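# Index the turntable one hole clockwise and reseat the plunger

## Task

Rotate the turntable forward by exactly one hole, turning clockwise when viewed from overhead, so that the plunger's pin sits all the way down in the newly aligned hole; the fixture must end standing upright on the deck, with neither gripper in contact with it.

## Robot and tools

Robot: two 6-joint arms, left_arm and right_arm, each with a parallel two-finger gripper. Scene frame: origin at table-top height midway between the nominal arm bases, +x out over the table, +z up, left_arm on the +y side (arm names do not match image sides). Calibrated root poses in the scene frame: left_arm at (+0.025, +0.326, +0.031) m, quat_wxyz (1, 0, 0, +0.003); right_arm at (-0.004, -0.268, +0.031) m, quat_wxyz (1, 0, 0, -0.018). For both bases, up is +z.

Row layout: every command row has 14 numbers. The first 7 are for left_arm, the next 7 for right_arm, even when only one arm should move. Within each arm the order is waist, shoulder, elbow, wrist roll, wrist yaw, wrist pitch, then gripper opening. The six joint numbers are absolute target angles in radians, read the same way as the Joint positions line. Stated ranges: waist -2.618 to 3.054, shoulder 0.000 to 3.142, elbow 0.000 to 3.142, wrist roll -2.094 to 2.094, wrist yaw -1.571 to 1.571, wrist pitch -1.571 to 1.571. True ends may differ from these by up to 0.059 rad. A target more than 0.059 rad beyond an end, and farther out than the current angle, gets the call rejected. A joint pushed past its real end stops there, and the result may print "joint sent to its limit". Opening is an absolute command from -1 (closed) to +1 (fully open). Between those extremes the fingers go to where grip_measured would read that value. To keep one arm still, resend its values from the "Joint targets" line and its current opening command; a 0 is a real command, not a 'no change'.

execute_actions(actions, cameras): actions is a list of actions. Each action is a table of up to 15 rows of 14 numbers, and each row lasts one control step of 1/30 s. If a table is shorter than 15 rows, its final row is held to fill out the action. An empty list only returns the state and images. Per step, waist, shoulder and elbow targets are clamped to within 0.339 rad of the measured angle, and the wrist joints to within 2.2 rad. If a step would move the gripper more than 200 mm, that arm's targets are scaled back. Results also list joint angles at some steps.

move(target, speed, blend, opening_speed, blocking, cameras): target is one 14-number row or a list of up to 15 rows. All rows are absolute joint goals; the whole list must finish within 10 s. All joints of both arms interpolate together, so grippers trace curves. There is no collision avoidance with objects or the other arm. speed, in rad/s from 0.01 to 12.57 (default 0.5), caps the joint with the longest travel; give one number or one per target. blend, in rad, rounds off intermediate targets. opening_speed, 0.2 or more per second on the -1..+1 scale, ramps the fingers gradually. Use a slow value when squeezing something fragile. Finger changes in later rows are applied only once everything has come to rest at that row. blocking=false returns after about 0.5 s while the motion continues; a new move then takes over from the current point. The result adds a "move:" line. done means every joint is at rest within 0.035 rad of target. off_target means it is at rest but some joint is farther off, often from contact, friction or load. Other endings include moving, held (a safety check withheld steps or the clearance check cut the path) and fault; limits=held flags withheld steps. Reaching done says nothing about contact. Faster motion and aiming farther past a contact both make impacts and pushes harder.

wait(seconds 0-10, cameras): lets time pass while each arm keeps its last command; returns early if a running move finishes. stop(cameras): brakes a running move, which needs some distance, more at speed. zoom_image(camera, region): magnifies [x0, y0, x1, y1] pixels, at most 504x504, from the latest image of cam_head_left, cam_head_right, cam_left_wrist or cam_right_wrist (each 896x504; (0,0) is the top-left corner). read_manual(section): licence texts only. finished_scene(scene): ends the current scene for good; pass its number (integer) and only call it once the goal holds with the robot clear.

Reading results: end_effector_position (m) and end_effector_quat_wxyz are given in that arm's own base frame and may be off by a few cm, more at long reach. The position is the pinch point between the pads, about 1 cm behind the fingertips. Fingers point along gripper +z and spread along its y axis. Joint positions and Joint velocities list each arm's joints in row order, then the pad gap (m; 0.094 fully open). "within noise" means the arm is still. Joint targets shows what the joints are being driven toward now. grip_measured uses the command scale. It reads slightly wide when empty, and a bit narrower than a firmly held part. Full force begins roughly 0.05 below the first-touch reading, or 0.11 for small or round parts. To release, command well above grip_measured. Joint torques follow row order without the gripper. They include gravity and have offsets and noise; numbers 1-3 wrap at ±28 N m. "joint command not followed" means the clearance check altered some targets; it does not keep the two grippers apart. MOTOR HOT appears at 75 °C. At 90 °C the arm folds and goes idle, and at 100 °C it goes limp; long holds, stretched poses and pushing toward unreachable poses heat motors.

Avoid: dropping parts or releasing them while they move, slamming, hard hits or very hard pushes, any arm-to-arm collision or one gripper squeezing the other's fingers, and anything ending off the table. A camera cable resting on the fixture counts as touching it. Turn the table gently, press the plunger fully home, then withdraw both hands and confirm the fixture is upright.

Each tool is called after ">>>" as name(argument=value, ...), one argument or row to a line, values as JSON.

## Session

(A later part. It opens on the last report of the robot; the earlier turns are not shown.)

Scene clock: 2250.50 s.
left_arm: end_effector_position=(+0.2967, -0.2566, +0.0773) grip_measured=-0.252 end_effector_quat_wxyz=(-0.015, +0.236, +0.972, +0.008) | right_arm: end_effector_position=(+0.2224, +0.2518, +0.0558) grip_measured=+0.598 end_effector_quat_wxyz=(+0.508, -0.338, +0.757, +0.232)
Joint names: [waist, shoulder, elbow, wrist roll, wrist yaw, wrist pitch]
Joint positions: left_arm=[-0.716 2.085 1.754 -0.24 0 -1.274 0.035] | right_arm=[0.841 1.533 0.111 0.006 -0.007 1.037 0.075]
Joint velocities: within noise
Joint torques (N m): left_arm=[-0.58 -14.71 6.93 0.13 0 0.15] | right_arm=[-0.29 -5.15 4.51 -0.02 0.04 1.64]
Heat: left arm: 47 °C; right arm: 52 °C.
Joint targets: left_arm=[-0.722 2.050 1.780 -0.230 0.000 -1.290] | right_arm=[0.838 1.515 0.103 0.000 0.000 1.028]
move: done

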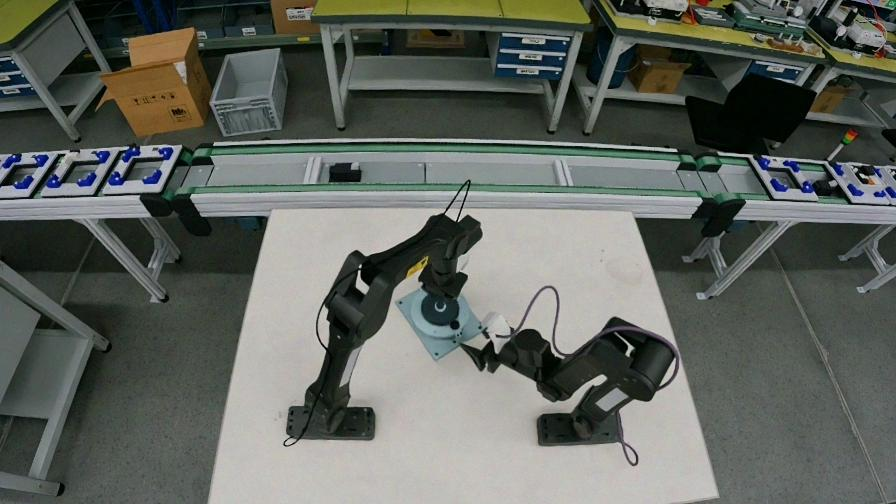

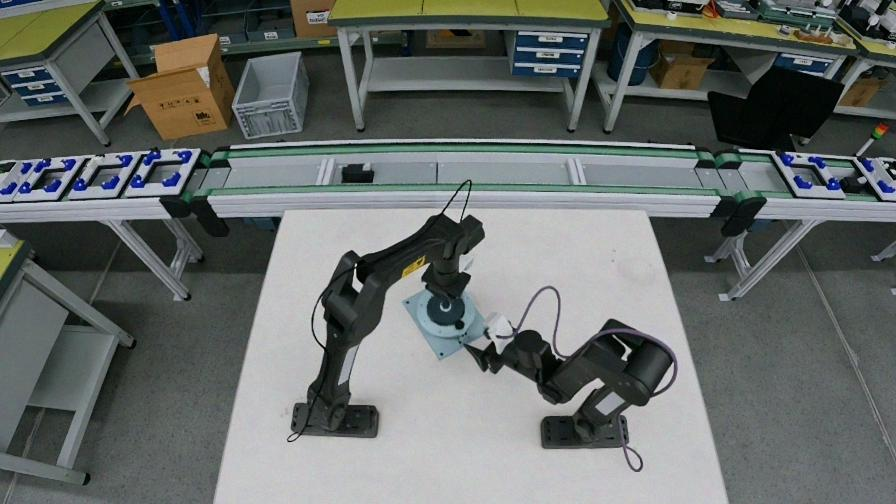

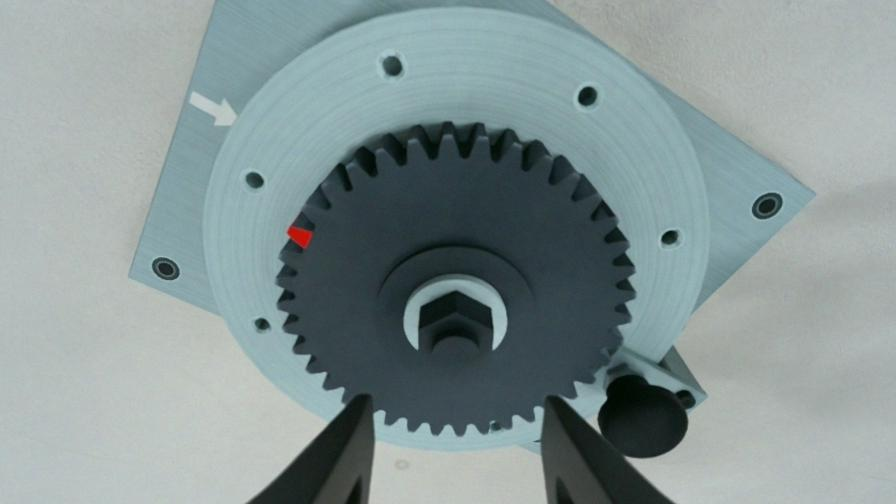

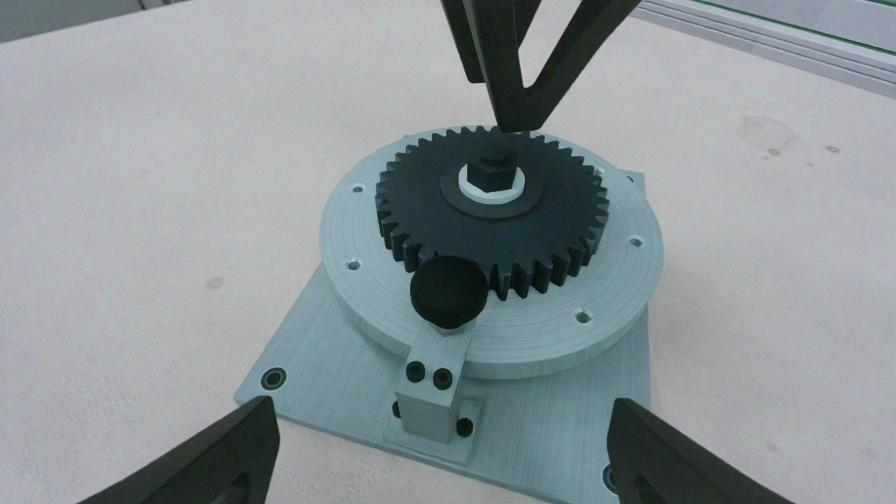

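>>> move(
  target=[
    [-0.6, 1.6, 1.5, -0.15, 0, -1.2, 0.6, 0.5, 1.50, 0.12, 0.05, 0.1, 1.1, 1.0],
    [-0.002, 1.540, 0.186, -0.017, -0.116, 1.320, 1.0, -0.036, 1.528, 0.193, 0.114, 0.240, 1.243, 1.0],
  ],
  speed=1.0,
  blend=[0.2, 0],
)

>>> zoom_image(
  camera="cam_head_left",
  region=[380, 255, 500, 375],
)

>>> zoom_image(
  camera="cam_head_left",
  region=[410, 280, 470, 340],
)

Scene clock: 2558.00 s.
left_arm: end_effector_position=(+0.3736, +0.0177, +0.1402) grip_measured=+0.998 end_effector_quat_wxyz=(+0.685, -0.044, +0.727, +0.029) | right_arm: end_effector_position=(+0.3612, -0.0489, +0.1282) grip_measured=+0.998 end_effector_quat_wxyz=(+0.663, +0.123, +0.736, -0.059)
Joint names: [waist, shoulder, elbow, wrist roll, wrist yaw, wrist pitch]
Joint positions: left_arm=[-0.008 1.559 0.197 -0.026 -0.11 1.301 0.094] | right_arm=[-0.028 1.521 0.175 0.104 0.225 1.227 0.094]
Joint velocities: within noise
Joint torques (N m): left_arm=[0.47 -6.38 2.69 0.1 -0.07 2.43] | right_arm=[-0.87 -3.6 7.49 0.12 0.15 1.91]
Heat: left arm: 51 °C; right arm: 41 °C.
Joint targets: left_arm=[-0.002 1.540 0.186 -0.017 -0.116 1.320] | right_arm=[-0.036 1.528 0.193 0.114 0.240 1.243]
move: done

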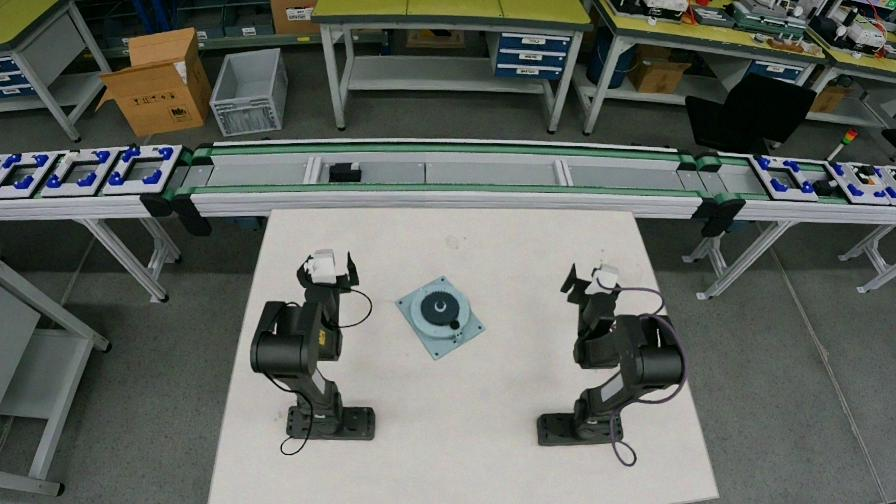

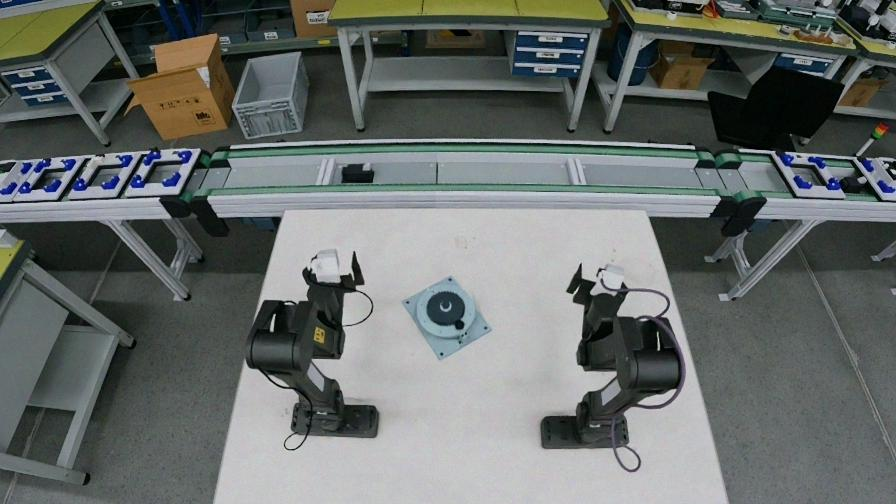

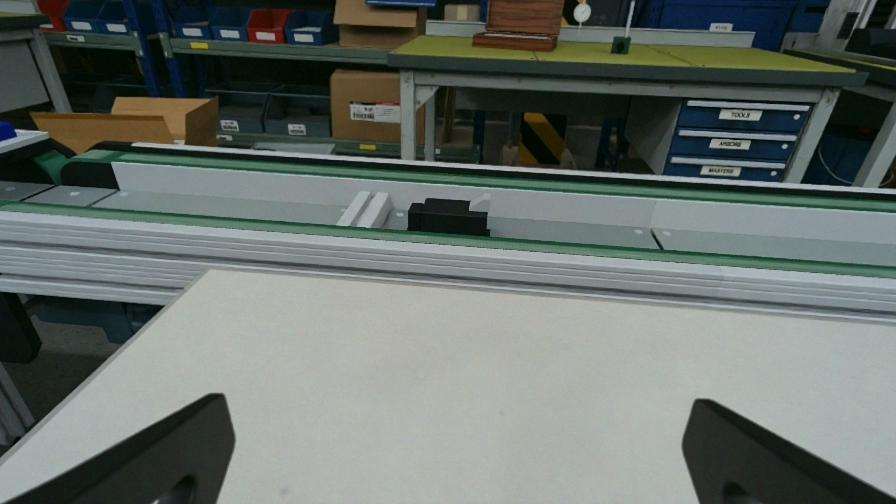

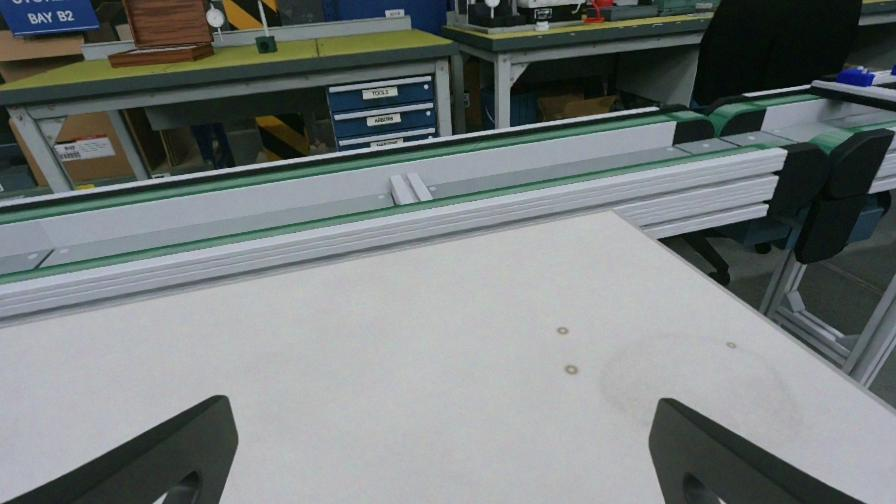

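Scaled by 4.200 from the camera's 896x504 image, which has a finer 1280x720 frame.

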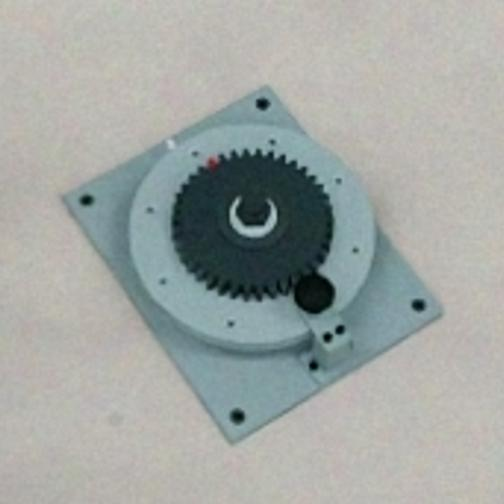

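Scaled by 8.400 from the camera's 896x504 image, which has a finer 1280x720 frame.

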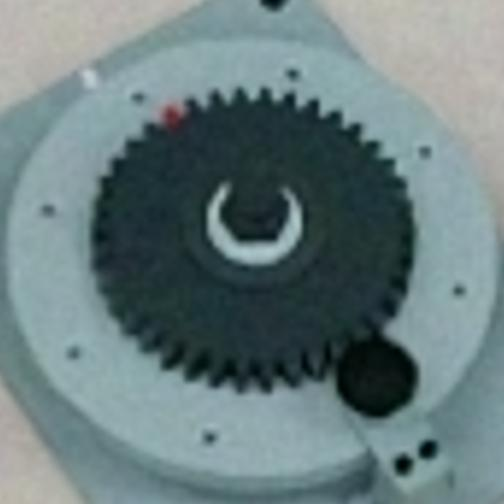

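>>> move(
  target=[
    [-0.5, 1.6, 1.5, -0.9, 0, -1.2, -0.25, 0.5, 1.52, 0.17, 0.03, 0.05, 1.1, 0.0],
    [-0.721, 2.071, 1.738, -1.302, 0, -1.252, -0.25, 0.845, 1.4905, 0.109, 0, 0, 0.9965, 0.0],
  ],
  speed=1.2,
  blend=[0.2, 0],
  cameras=["cam_left_wrist","cam_right_wrist"],
)

>>> zoom_image(
  camera="cam_left_wrist",
  region=[380, 250, 540, 410],
)

>>> zoom_image(
  camera="cam_right_wrist",
  region=[370, 210, 530, 370],
)

Scene clock: 2602.03 s.
left_arm: end_effector_position=(+0.2932, -0.2604, +0.0731) grip_measured=-0.248 end_effector_quat_wxyz=(-0.007, -0.278, +0.961, +0.006) | right_arm: end_effector_position=(+0.2256, +0.2494, +0.0576) grip_measured=+0.002 end_effector_quat_wxyz=(+0.510, -0.332, +0.761, +0.225)
Joint names: [waist, shoulder, elbow, wrist roll, wrist yaw, wrist pitch]
Joint positions: left_arm=[-0.727 2.068 1.712 -1.29 0.005 -1.232 0.035] | right_arm=[0.837 1.51 0.117 0.008 0.009 1.006 0.047]
Joint velocities: within noise
Joint torques (N m): left_arm=[0.42 -10.93 6.9 -0.09 -0.05 0.12] | right_arm=[0.64 -5.27 4.64 -0.05 -0.1 1.62]
Heat: left arm: 44 °C; right arm: 44 °C.
Joint targets: left_arm=[-0.721 2.071 1.738 -1.302 0.000 -1.252] | right_arm=[0.845 1.491 0.109 0.000 0.000 0.996]
move: done
Images, in order (width x height): cam_left_wrist 896x504, cam_right_wrist 896x504.

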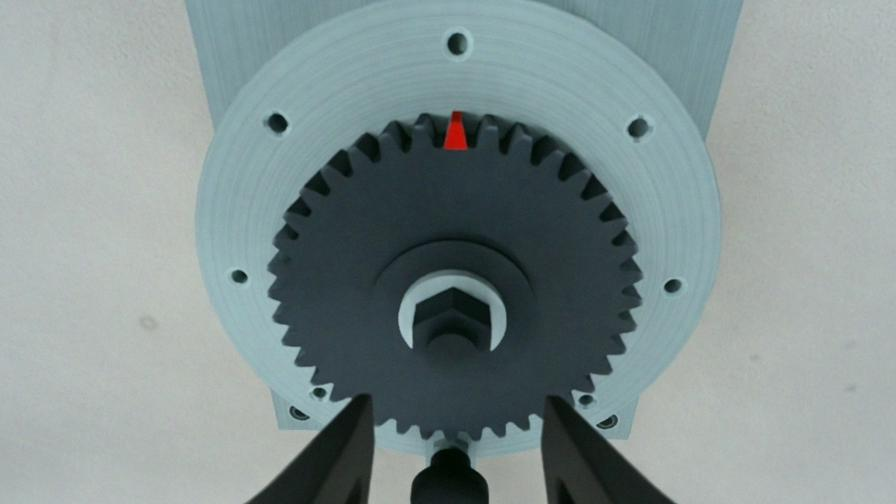

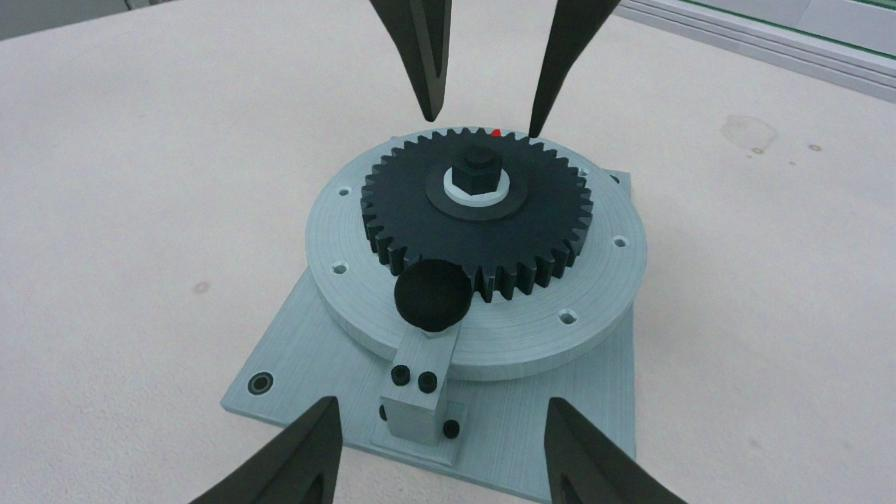

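Scaled by 3.150 from the camera's 896x504 image, which has a finer 1280x720 frame.

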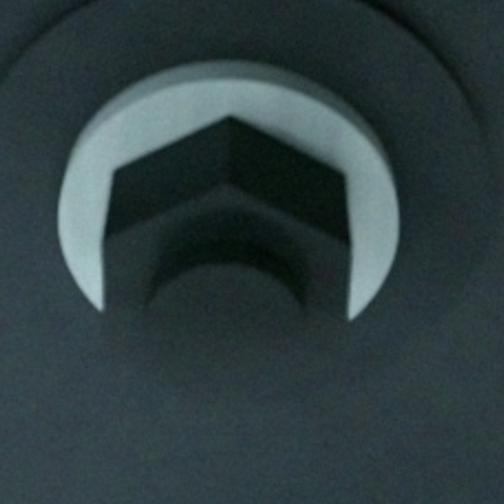

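Scaled by 3.150 from the camera's 896x504 image, which has a finer 1280x720 frame.

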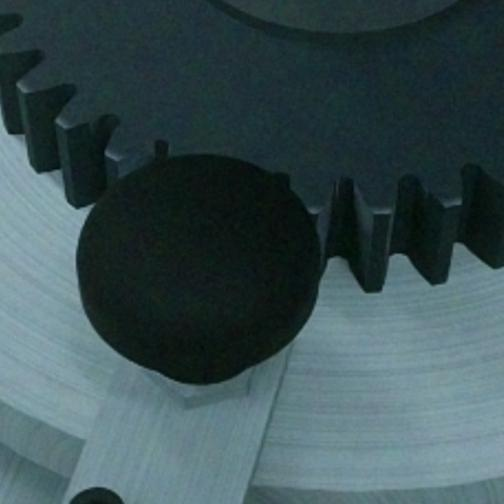

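>>> move(
  target=[
    [-0.711, 2.071, 1.600, -1.302, 0, -1.1005, -0.25, 0.856, 1.872, 0.332, 0.0, 0.0, 1.168, 0.0],
    [-0.711, 2.071, 1.600, -1.302, 0, -1.1005, -0.78, 0.856, 1.872, 0.332, 0.0, 0.0, 1.168, -0.75],
  ],
  speed=0.5,
  opening_speed=0.6,
  cameras=["cam_left_wrist","cam_right_wrist"],
)

>>> move(
  target=[-0.711, 2.071, 1.600, -1.302, 0, -1.1005, -0.78, 0.856, 1.70, 0.344, 0.0, 0.0, 1.50, -0.78],
  speed=0.4,
  cameras=["cam_right_wrist"],
)

Scene clock: 2635.27 s.
left_arm: end_effector_position=(+0.2954, -0.2576, +0.0483) grip_measured=-0.634 end_effector_quat_wxyz=(-0.002, -0.283, +0.959, -0.001) | right_arm: end_effector_position=(+0.2602, +0.2943, +0.0357) grip_measured=-0.486 end_effector_quat_wxyz=(+0.510, -0.336, +0.758, +0.229)
Joint names: [waist, shoulder, elbow, wrist roll, wrist yaw, wrist pitch]
Joint positions: left_arm=[-0.717 2.068 1.613 -1.292 0.005 -1.116 0.017] | right_arm=[0.847 1.858 0.318 0.007 0.007 1.155 0.024]
Joint velocities: within noise
Joint torques (N m): left_arm=[0.47 -10.88 3.88 -0.1 -0.04 0.59] | right_arm=[0.75 -5.08 5.75 -0.06 -0.1 1.84]
Heat: left arm: 47 °C; right arm: 43 °C.
Joint targets: left_arm=[-0.711 2.071 1.600 -1.302 0.000 -1.101] | right_arm=[0.856 1.872 0.332 0.000 0.000 1.168]
move: done
Images, in order (width x height): cam_left_wrist 896x504, cam_right_wrist 896x504.

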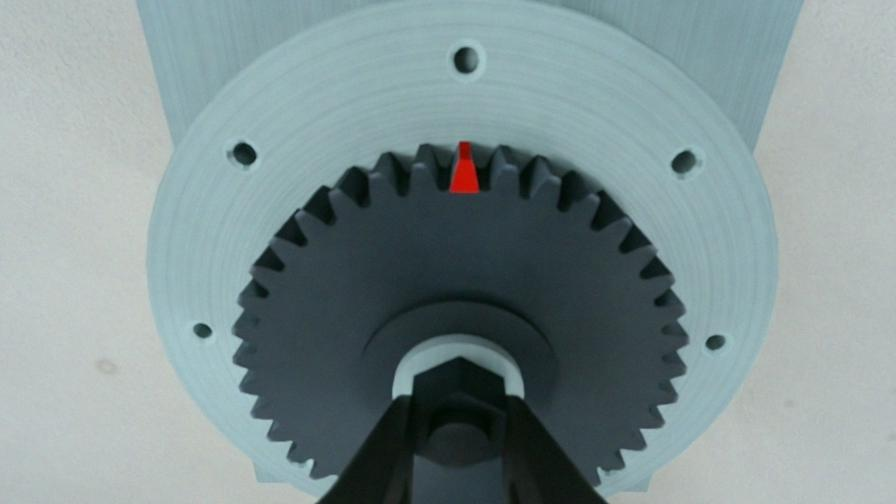

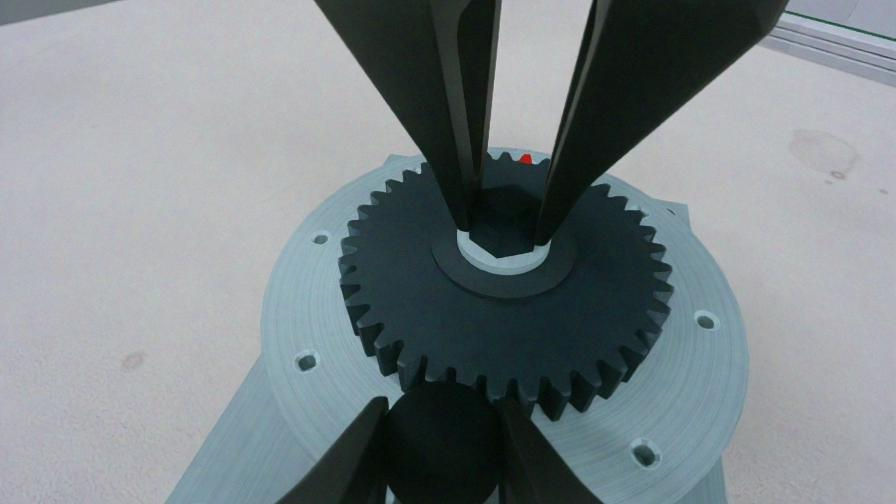

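Scene clock: 2636.47 s.
left_arm: end_effector_position=(+0.2952, -0.2579, +0.0483) grip_measured=-0.634 end_effector_quat_wxyz=(-0.003, -0.283, +0.959, -0.001) | right_arm: end_effector_position=(+0.2612, +0.2953, +0.0471) grip_measured=-0.486 end_effector_quat_wxyz=(+0.520, -0.333, +0.751, +0.234)
Joint names: [waist, shoulder, elbow, wrist roll, wrist yaw, wrist pitch]
Joint positions: left_arm=[-0.717 2.068 1.613 -1.292 0.007 -1.116 0.017] | right_arm=[0.847 1.819 0.317 0.007 0.007 1.145 0.024]
Joint velocities: within noise
Joint torques (N m): left_arm=[0.49 -10.86 3.84 -0.1 -0.06 0.58] | right_arm=[0.77 -15.69 7.41 -0.05 -0.09 4.96]
Heat: left arm: 47 °C; right arm: 44 °C.
Joint targets: left_arm=[-0.711 2.071 1.600 -1.302 0.000 -1.101] | right_arm=[0.856 1.700 0.344 0.000 0.000 1.500]
move: off_target (right_arm); right_arm: the wrist pitch is farthest, 0.355 rad from its target
Images, in order (width x height): cam_right_wrist 896x504.

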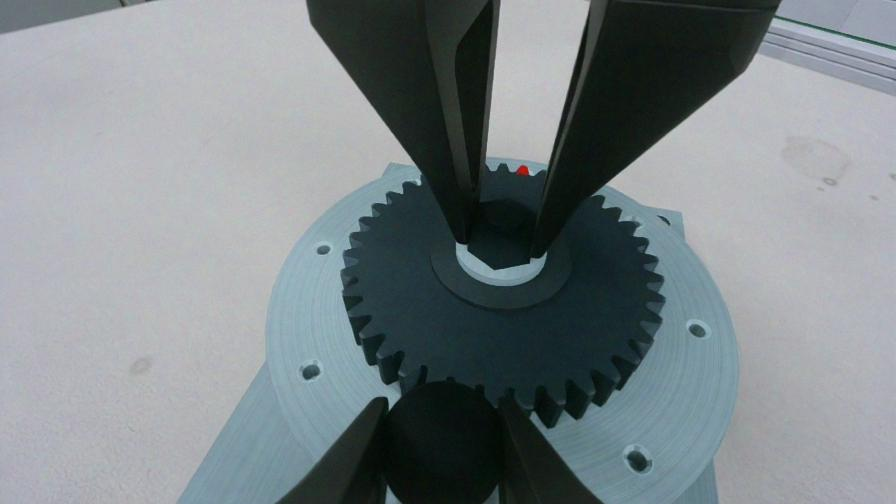

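>>> move(
  target=[-0.711, 2.071, 1.600, -0.493, 0, -1.1005, -0.80, 0.856, 1.70, 0.344, 0.0, 0.0, 1.50, -0.78],
  speed=0.8,
  cameras=["cam_right_wrist"],
)

>>> move(
  target=[-0.711, 2.071, 1.600, -0.493, 0, -1.1005, -0.80, 0.856, 1.872, 0.332, 0.0, 0.0, 1.168, -0.78],
  speed=0.3,
  cameras=["cam_left_wrist","cam_right_wrist"],
)

>>> move(
  target=[
    [-0.711, 2.071, 1.600, -0.493, 0, -1.1005, -0.25, 0.856, 1.872, 0.332, 0.0, 0.0, 1.168, 0.0],
    [-0.711, 2.071, 1.738, -0.493, 0, -1.252, -0.25, 0.856, 1.4905, 0.109, 0.0, 0.0, 0.9965, 0.0],
    [-0.3, 1.6, 1.5, -0.3, 0, -1.2, -0.25, 0.4, 1.50, 0.15, 0.0, 0.0, 1.1, 0.0],
  ],
  speed=[0.5, 0.6, 0.9],
  blend=[0, 0.1, 0],
  cameras=["cam_head_left","cam_right_wrist"],
)

>>> zoom_image(
  camera="cam_head_left",
  region=[410, 280, 470, 340],
)

Scene clock: 2669.00 s.
left_arm: end_effector_position=(+0.2949, -0.2574, +0.0483) grip_measured=-0.635 end_effector_quat_wxyz=(-0.003, +0.104, +0.995, -0.001) | right_arm: end_effector_position=(+0.2612, +0.2953, +0.0471) grip_measured=-0.486 end_effector_quat_wxyz=(+0.520, -0.333, +0.751, +0.234)
Joint names: [waist, shoulder, elbow, wrist roll, wrist yaw, wrist pitch]
Joint positions: left_arm=[-0.717 2.068 1.613 -0.508 0.006 -1.119 0.017] | right_arm=[0.847 1.819 0.317 0.007 0.007 1.145 0.024]
Joint velocities: within noise
Joint torques (N m): left_arm=[0.51 -10.85 3.86 0.2 -0.05 0.61] | right_arm=[0.76 -15.65 7.38 -0.04 -0.09 4.96]
Heat: left arm: 47 °C; right arm: 77 °C. Fold the right arm in close to its base, or ease its load, before you think long.
Joint targets: left_arm=[-0.711 2.071 1.600 -0.493 0.000 -1.100] | right_arm=[0.856 1.700 0.344 0.000 0.000 1.500]
MOTOR HOT: the wrist pitch of the right arm reports 77 °C; the controller's stop level is 90 °C. To cool a motor, set the load down, stop pushing, or move to a pose that needs little force.
move: off_target (right_arm); right_arm: the wrist pitch is farthest, 0.355 rad from its target
Images, in order (width x height): cam_right_wrist 896x504.

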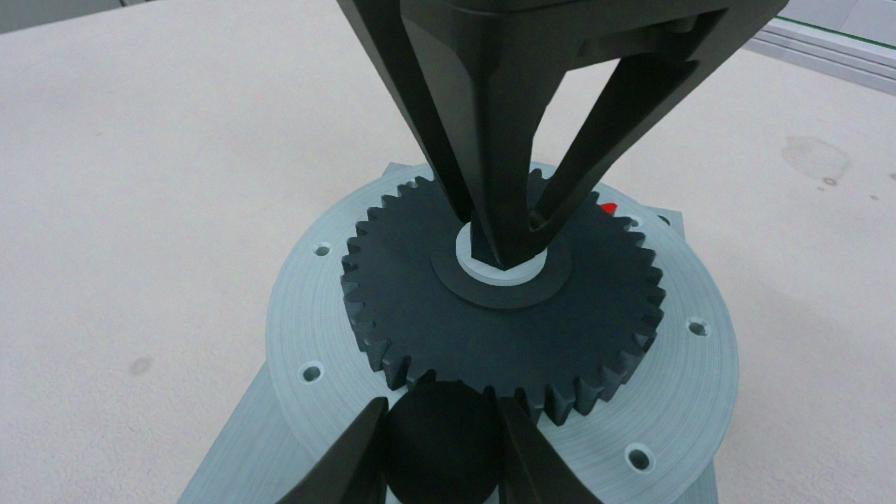

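Scene clock: 2670.37 s.
left_arm: end_effector_position=(+0.2949, -0.2574, +0.0483) grip_measured=-0.635 end_effector_quat_wxyz=(-0.003, +0.107, +0.994, -0.001) | right_arm: end_effector_position=(+0.2599, +0.2939, +0.0360) grip_measured=-0.486 end_effector_quat_wxyz=(+0.509, -0.337, +0.758, +0.229)
Joint names: [waist, shoulder, elbow, wrist roll, wrist yaw, wrist pitch]
Joint positions: left_arm=[-0.717 2.068 1.613 -0.503 0.006 -1.119 0.017] | right_arm=[0.847 1.851 0.318 0.007 0.007 1.147 0.024]
Joint velocities: within noise
Joint torques (N m): left_arm=[0.51 -10.88 3.84 0.13 -0.05 0.61] | right_arm=[0.72 -4.6 5.89 -0.06 -0.1 1.9]
Heat: left arm: 47 °C; right arm: 76 °C. Fold the right arm in close to its base, or ease its load, before you think long.
Joint targets: left_arm=[-0.711 2.071 1.600 -0.493 0.000 -1.100] | right_arm=[0.856 1.872 0.332 0.000 0.000 1.168]
MOTOR HOT: still on. The wrist pitch of the right arm reports 76 °C.
move: done
Images, in order (width x height): cam_left_wrist 896x504, cam_right_wrist 896x504.

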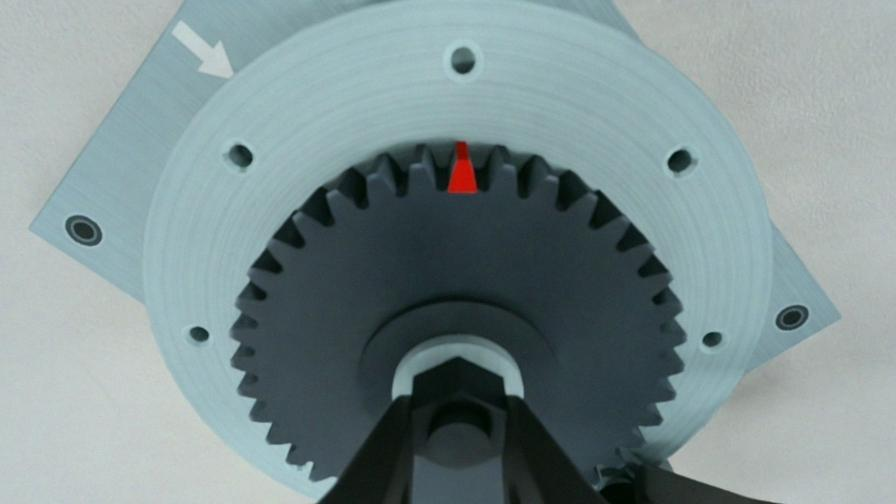

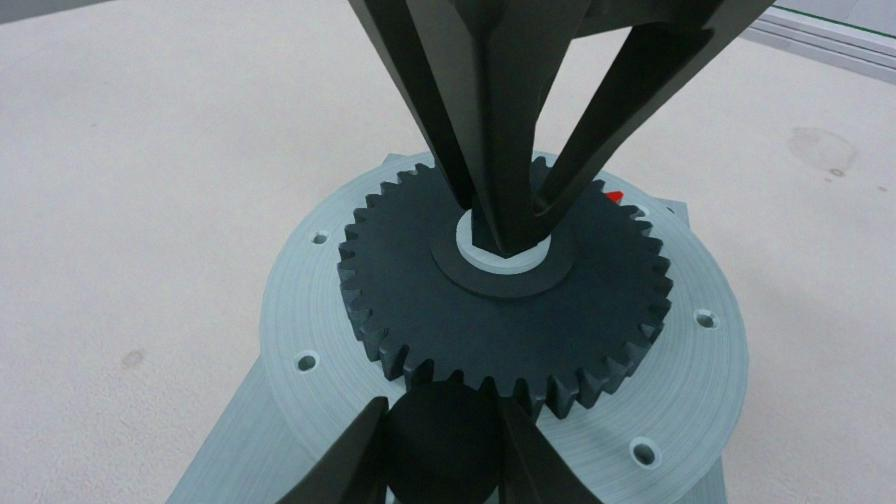

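Scene clock: 2672.80 s.
left_arm: end_effector_position=(+0.3291, -0.1011, +0.1784) grip_measured=-0.252 end_effector_quat_wxyz=(+0.124, -0.005, +0.991, -0.040) | right_arm: end_effector_position=(+0.3198, +0.1389, +0.0829) grip_measured=-0.002 end_effector_quat_wxyz=(+0.586, -0.159, +0.785, +0.123)
Joint names: [waist, shoulder, elbow, wrist roll, wrist yaw, wrist pitch]
Joint positions: left_arm=[-0.3 1.611 1.514 -0.311 0.001 -1.212 0.035] | right_arm=[0.407 1.512 0.134 0.007 0.001 1.091 0.047]
Joint velocities: within noise
Joint torques (N m): left_arm=[0.01 -8.16 4.22 0.14 -0.01 1.07] | right_arm=[-0.85 -4.75 7.17 -0.04 -0.02 1.83]
Heat: left arm: 47 °C; right arm: 72 °C. Fold the right arm in close to its base, or ease its load, before you think long.
Joint targets: left_arm=[-0.300 1.600 1.500 -0.300 0.000 -1.200] | right_arm=[0.400 1.500 0.150 0.000 0.000 1.100]
MOTOR HOT: still on. The wrist pitch of the right arm reports 72 °C.
move: done
Images, in order (width x height): cam_head_left 896x504, cam_right_wrist 896x504.

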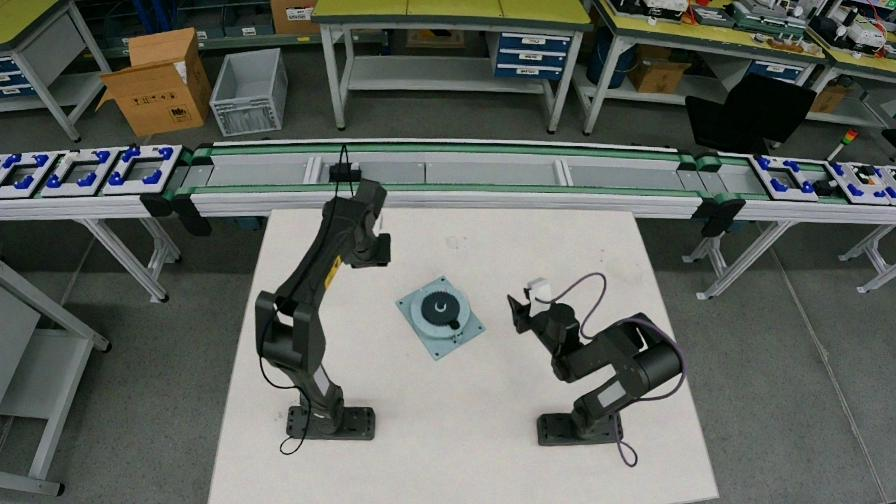

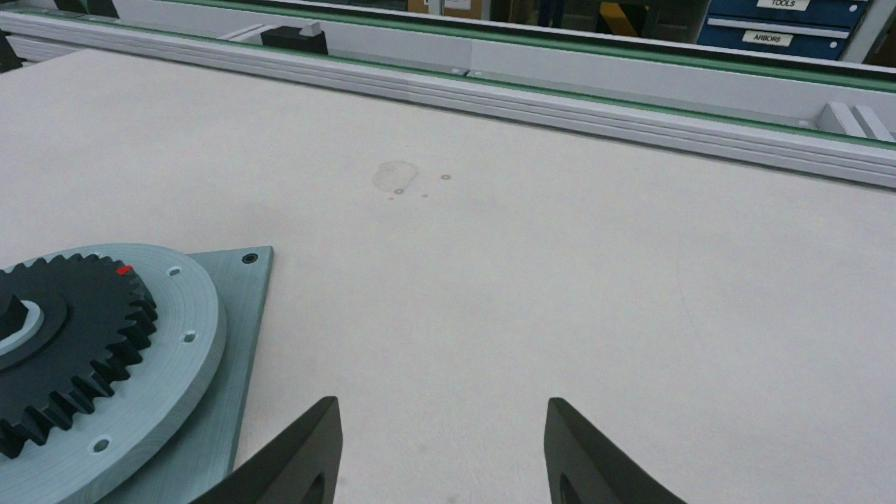

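Scaled by 8.400 from the camera's 896x504 image, which has a finer 1280x720 frame.

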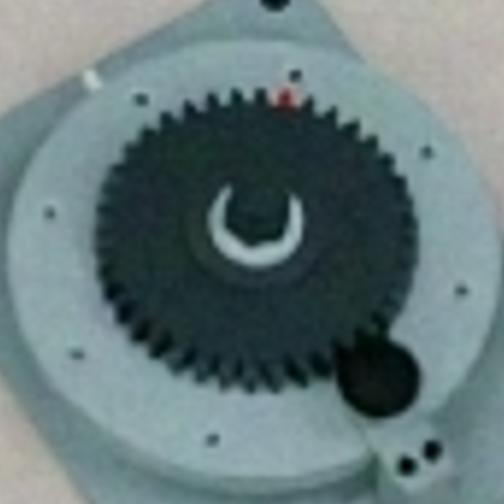

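>>> wait(
  seconds=10,
  cameras=[],
)

>>> wait(
  seconds=10,
  cameras=[],
)

>>> move(
  target=[
    [-0.5, 1.6, 1.5, -0.4, 0, -1.2, -0.25, 0.6, 1.51, 0.14, 0.0, 0.0, 1.05, 0.0],
    [-0.715, 2.064, 1.738, -0.518, 0, -1.252, -0.25, 0.852, 1.4905, 0.109, 0, 0, 0.9965, 0.0],
  ],
  speed=1.2,
  blend=[0.1, 0],
  cameras=["cam_left_wrist","cam_right_wrist"],
)

>>> zoom_image(
  camera="cam_left_wrist",
  region=[380, 250, 540, 410],
)

>>> zoom_image(
  camera="cam_right_wrist",
  region=[370, 210, 530, 370],
)

Scene clock: 2767.97 s.
left_arm: end_effector_position=(+0.3291, -0.1011, +0.1784) grip_measured=-0.252 end_effector_quat_wxyz=(+0.124, -0.005, +0.991, -0.040) | right_arm: end_effector_position=(+0.3198, +0.1390, +0.0830) grip_measured=-0.002 end_effector_quat_wxyz=(+0.586, -0.159, +0.785, +0.123)
Joint names: [waist, shoulder, elbow, wrist roll, wrist yaw, wrist pitch]
Joint positions: left_arm=[-0.3 1.611 1.514 -0.31 0.001 -1.212 0.035] | right_arm=[0.407 1.512 0.134 0.007 0.001 1.092 0.047]
Joint velocities: within noise
Joint torques (N m): left_arm=[0.02 -8.17 4.26 0.12 -0.01 1.08] | right_arm=[-0.8 -4.7 7.12 -0.05 -0.02 1.83]
Heat: left arm: 41 °C; right arm: 53 °C.
Joint targets: left_arm=[-0.300 1.600 1.500 -0.300 0.000 -1.200] | right_arm=[0.400 1.500 0.150 0.000 0.000 1.100]
Tool commands: left_gripper/opening=-0.25 right_gripper/opening=+0.0
MOTOR HOT: cleared for the motors of the right arm.
wait: 10.00 s; at rest from the start
No camera images: "cameras" was empty.

Scene clock: 2777.97 s.
left_arm: end_effector_position=(+0.3291, -0.1011, +0.1784) grip_measured=-0.252 end_effector_quat_wxyz=(+0.124, -0.004, +0.991, -0.040) | right_arm: end_effector_position=(+0.3198, +0.1390, +0.0830) grip_measured=-0.002 end_effector_quat_wxyz=(+0.586, -0.159, +0.785, +0.123)
Joint names: [waist, shoulder, elbow, wrist roll, wrist yaw, wrist pitch]
Joint positions: left_arm=[-0.3 1.611 1.514 -0.31 0.001 -1.212 0.035] | right_arm=[0.407 1.512 0.134 0.007 0.001 1.092 0.047]
Joint velocities: within noise
Joint torques (N m): left_arm=[0.03 -8.12 4.23 0.12 -0.01 1.07] | right_arm=[-0.76 -4.77 7.15 -0.05 -0.01 1.82]
Heat: left arm: 41 °C; right arm: 52 °C.
Joint targets: left_arm=[-0.300 1.600 1.500 -0.300 0.000 -1.200] | right_arm=[0.400 1.500 0.150 0.000 0.000 1.100]
Tool commands: left_gripper/opening=-0.25 right_gripper/opening=+0.0
wait: 10.00 s; at rest by 0.17 s
No camera images: "cameras" was empty.

Scene clock: 2779.37 s.
left_arm: end_effector_position=(+0.2944, -0.2580, +0.0760) grip_measured=-0.252 end_effector_quat_wxyz=(-0.006, +0.107, +0.994, +0.002) | right_arm: end_effector_position=(+0.2228, +0.2520, +0.0571) grip_measured=-0.002 end_effector_quat_wxyz=(+0.507, -0.338, +0.759, +0.230)
Joint names: [waist, shoulder, elbow, wrist roll, wrist yaw, wrist pitch]
Joint positions: left_arm=[-0.72 2.06 1.712 -0.507 0.004 -1.235 0.035] | right_arm=[0.844 1.512 0.117 0.006 0 1.005 0.047]
Joint velocities: within noise
Joint torques (N m): left_arm=[0.44 -10.76 6.97 -0.11 -0.03 0.19] | right_arm=[0.73 -5.44 4.67 -0.05 -0.01 1.64]
Heat: left arm: 41 °C; right arm: 52 °C.
Joint targets: left_arm=[-0.715 2.064 1.738 -0.518 0.000 -1.252] | right_arm=[0.852 1.491 0.109 0.000 0.000 0.996]
move: done
Images, in order (width x height): cam_left_wrist 896x504, cam_right_wrist 896x504.

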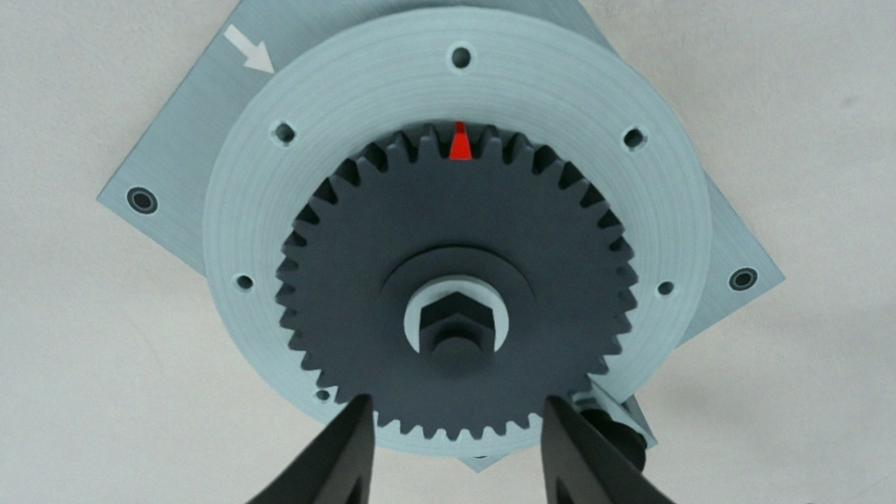

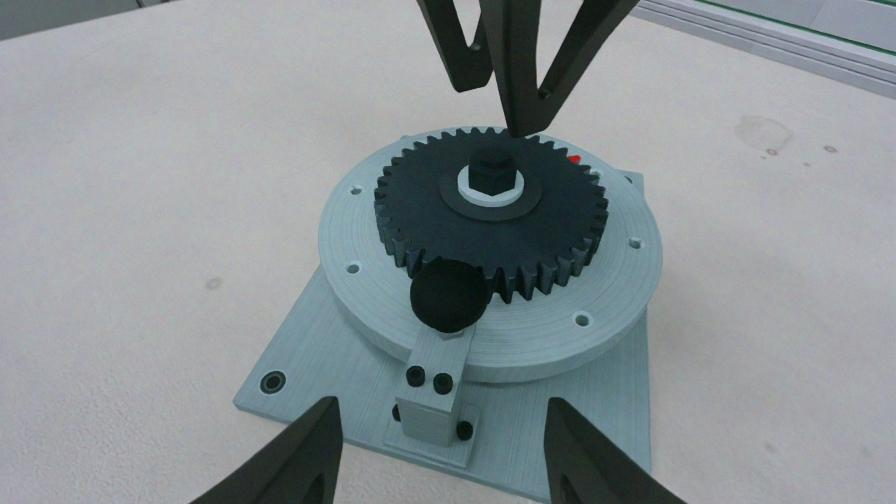

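Scaled by 3.150 from the camera's 896x504 image, which has a finer 1280x720 frame.

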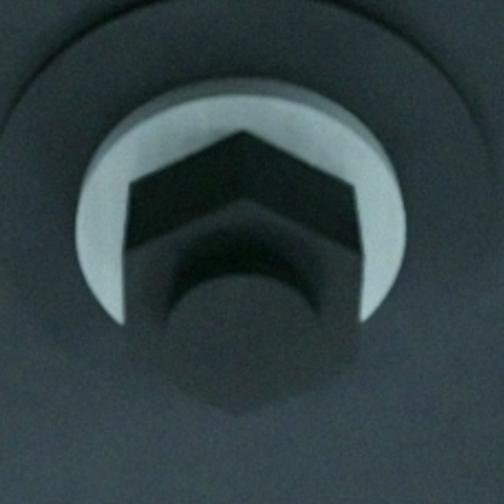

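Scaled by 3.150 from the camera's 896x504 image, which has a finer 1280x720 frame.

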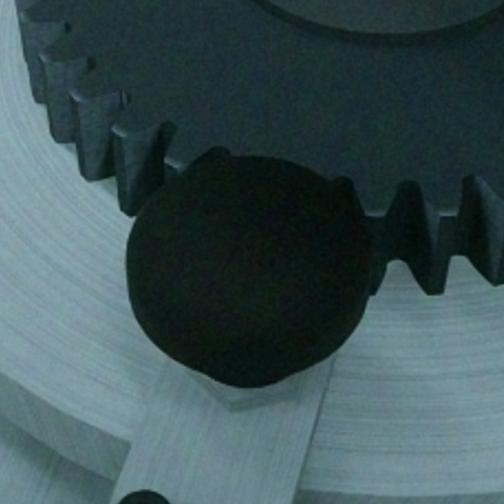

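>>> move(
  target=[
    [-0.715, 2.064, 1.5795, -0.518, 0, -1.079, -0.25, 0.852, 1.871, 0.332, 0.0, 0.0, 1.167, 0.0],
    [-0.715, 2.064, 1.5795, -0.518, 0, -1.079, -0.78, 0.852, 1.871, 0.332, 0.0, 0.0, 1.167, -0.75],
  ],
  speed=0.6,
  opening_speed=0.7,
  cameras=[],
)

>>> move(
  target=[-0.715, 2.064, 1.5795, -0.518, 0, -1.079, -0.80, 0.852, 1.70, 0.344, 0.0, 0.0, 1.50, -0.78],
  speed=0.5,
  cameras=["cam_left_wrist","cam_right_wrist"],
)

Scene clock: 2811.80 s.
left_arm: end_effector_position=(+0.2942, -0.2581, +0.0462) grip_measured=-0.628 end_effector_quat_wxyz=(+0.002, +0.106, +0.994, -0.004) | right_arm: end_effector_position=(+0.2604, +0.2942, +0.0361) grip_measured=-0.485 end_effector_quat_wxyz=(+0.510, -0.337, +0.757, +0.231)
Joint names: [waist, shoulder, elbow, wrist roll, wrist yaw, wrist pitch]
Joint positions: left_arm=[-0.72 2.06 1.592 -0.508 0.005 -1.095 0.017] | right_arm=[0.844 1.856 0.318 0.006 0 1.155 0.024]
Joint velocities: within noise
Joint torques (N m): left_arm=[0.4 -10.66 3.9 -0.09 -0.05 0.62] | right_arm=[0.75 -5.11 5.81 -0.05 -0.03 1.82]
Heat: left arm: 42 °C; right arm: 50 °C.
Joint targets: left_arm=[-0.715 2.064 1.580 -0.518 0.000 -1.079] | right_arm=[0.852 1.871 0.332 0.000 0.000 1.167]
move: done
No camera images: "cameras" was empty.

Scene clock: 2812.83 s.
left_arm: end_effector_position=(+0.2942, -0.2582, +0.0462) grip_measured=-0.629 end_effector_quat_wxyz=(+0.002, +0.106, +0.994, -0.004) | right_arm: end_effector_position=(+0.2613, +0.2952, +0.0473) grip_measured=-0.486 end_effector_quat_wxyz=(+0.520, -0.334, +0.750, +0.235)
Joint names: [waist, shoulder, elbow, wrist roll, wrist yaw, wrist pitch]
Joint positions: left_arm=[-0.72 2.06 1.592 -0.509 0.005 -1.095 0.017] | right_arm=[0.844 1.819 0.316 0.006 0 1.146 0.024]
Joint velocities: within noise
Joint torques (N m): left_arm=[0.42 -10.67 3.92 -0.09 -0.05 0.62] | right_arm=[0.69 -15.73 7.42 -0.04 -0.03 4.95]
Heat: left arm: 42 °C; right arm: 51 °C.
Joint targets: left_arm=[-0.715 2.064 1.580 -0.518 0.000 -1.079] | right_arm=[0.852 1.700 0.344 0.000 0.000 1.500]
move: off_target (right_arm); right_arm: the wrist pitch is farthest, 0.354 rad from its target
Images, in order (width x height): cam_left_wrist 896x504, cam_right_wrist 896x504.

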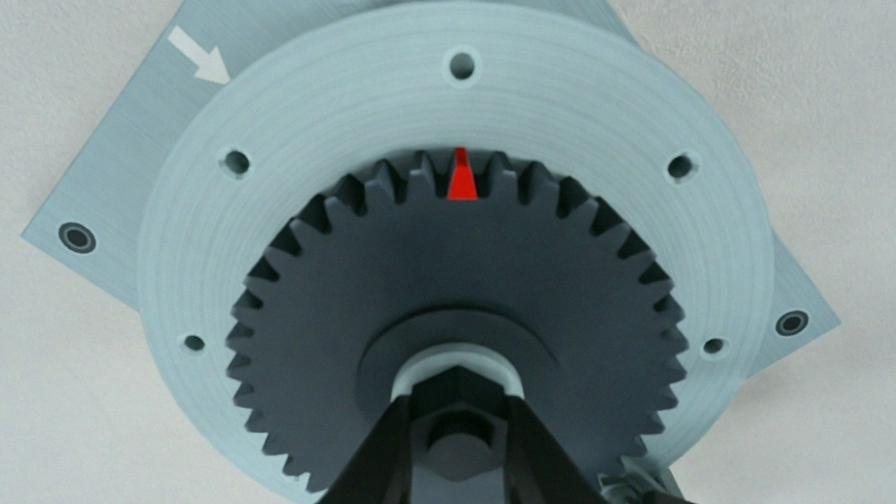

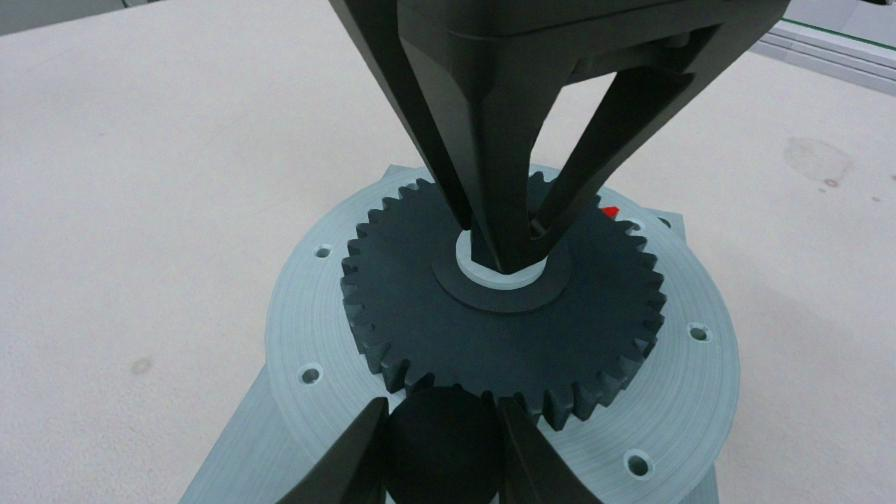

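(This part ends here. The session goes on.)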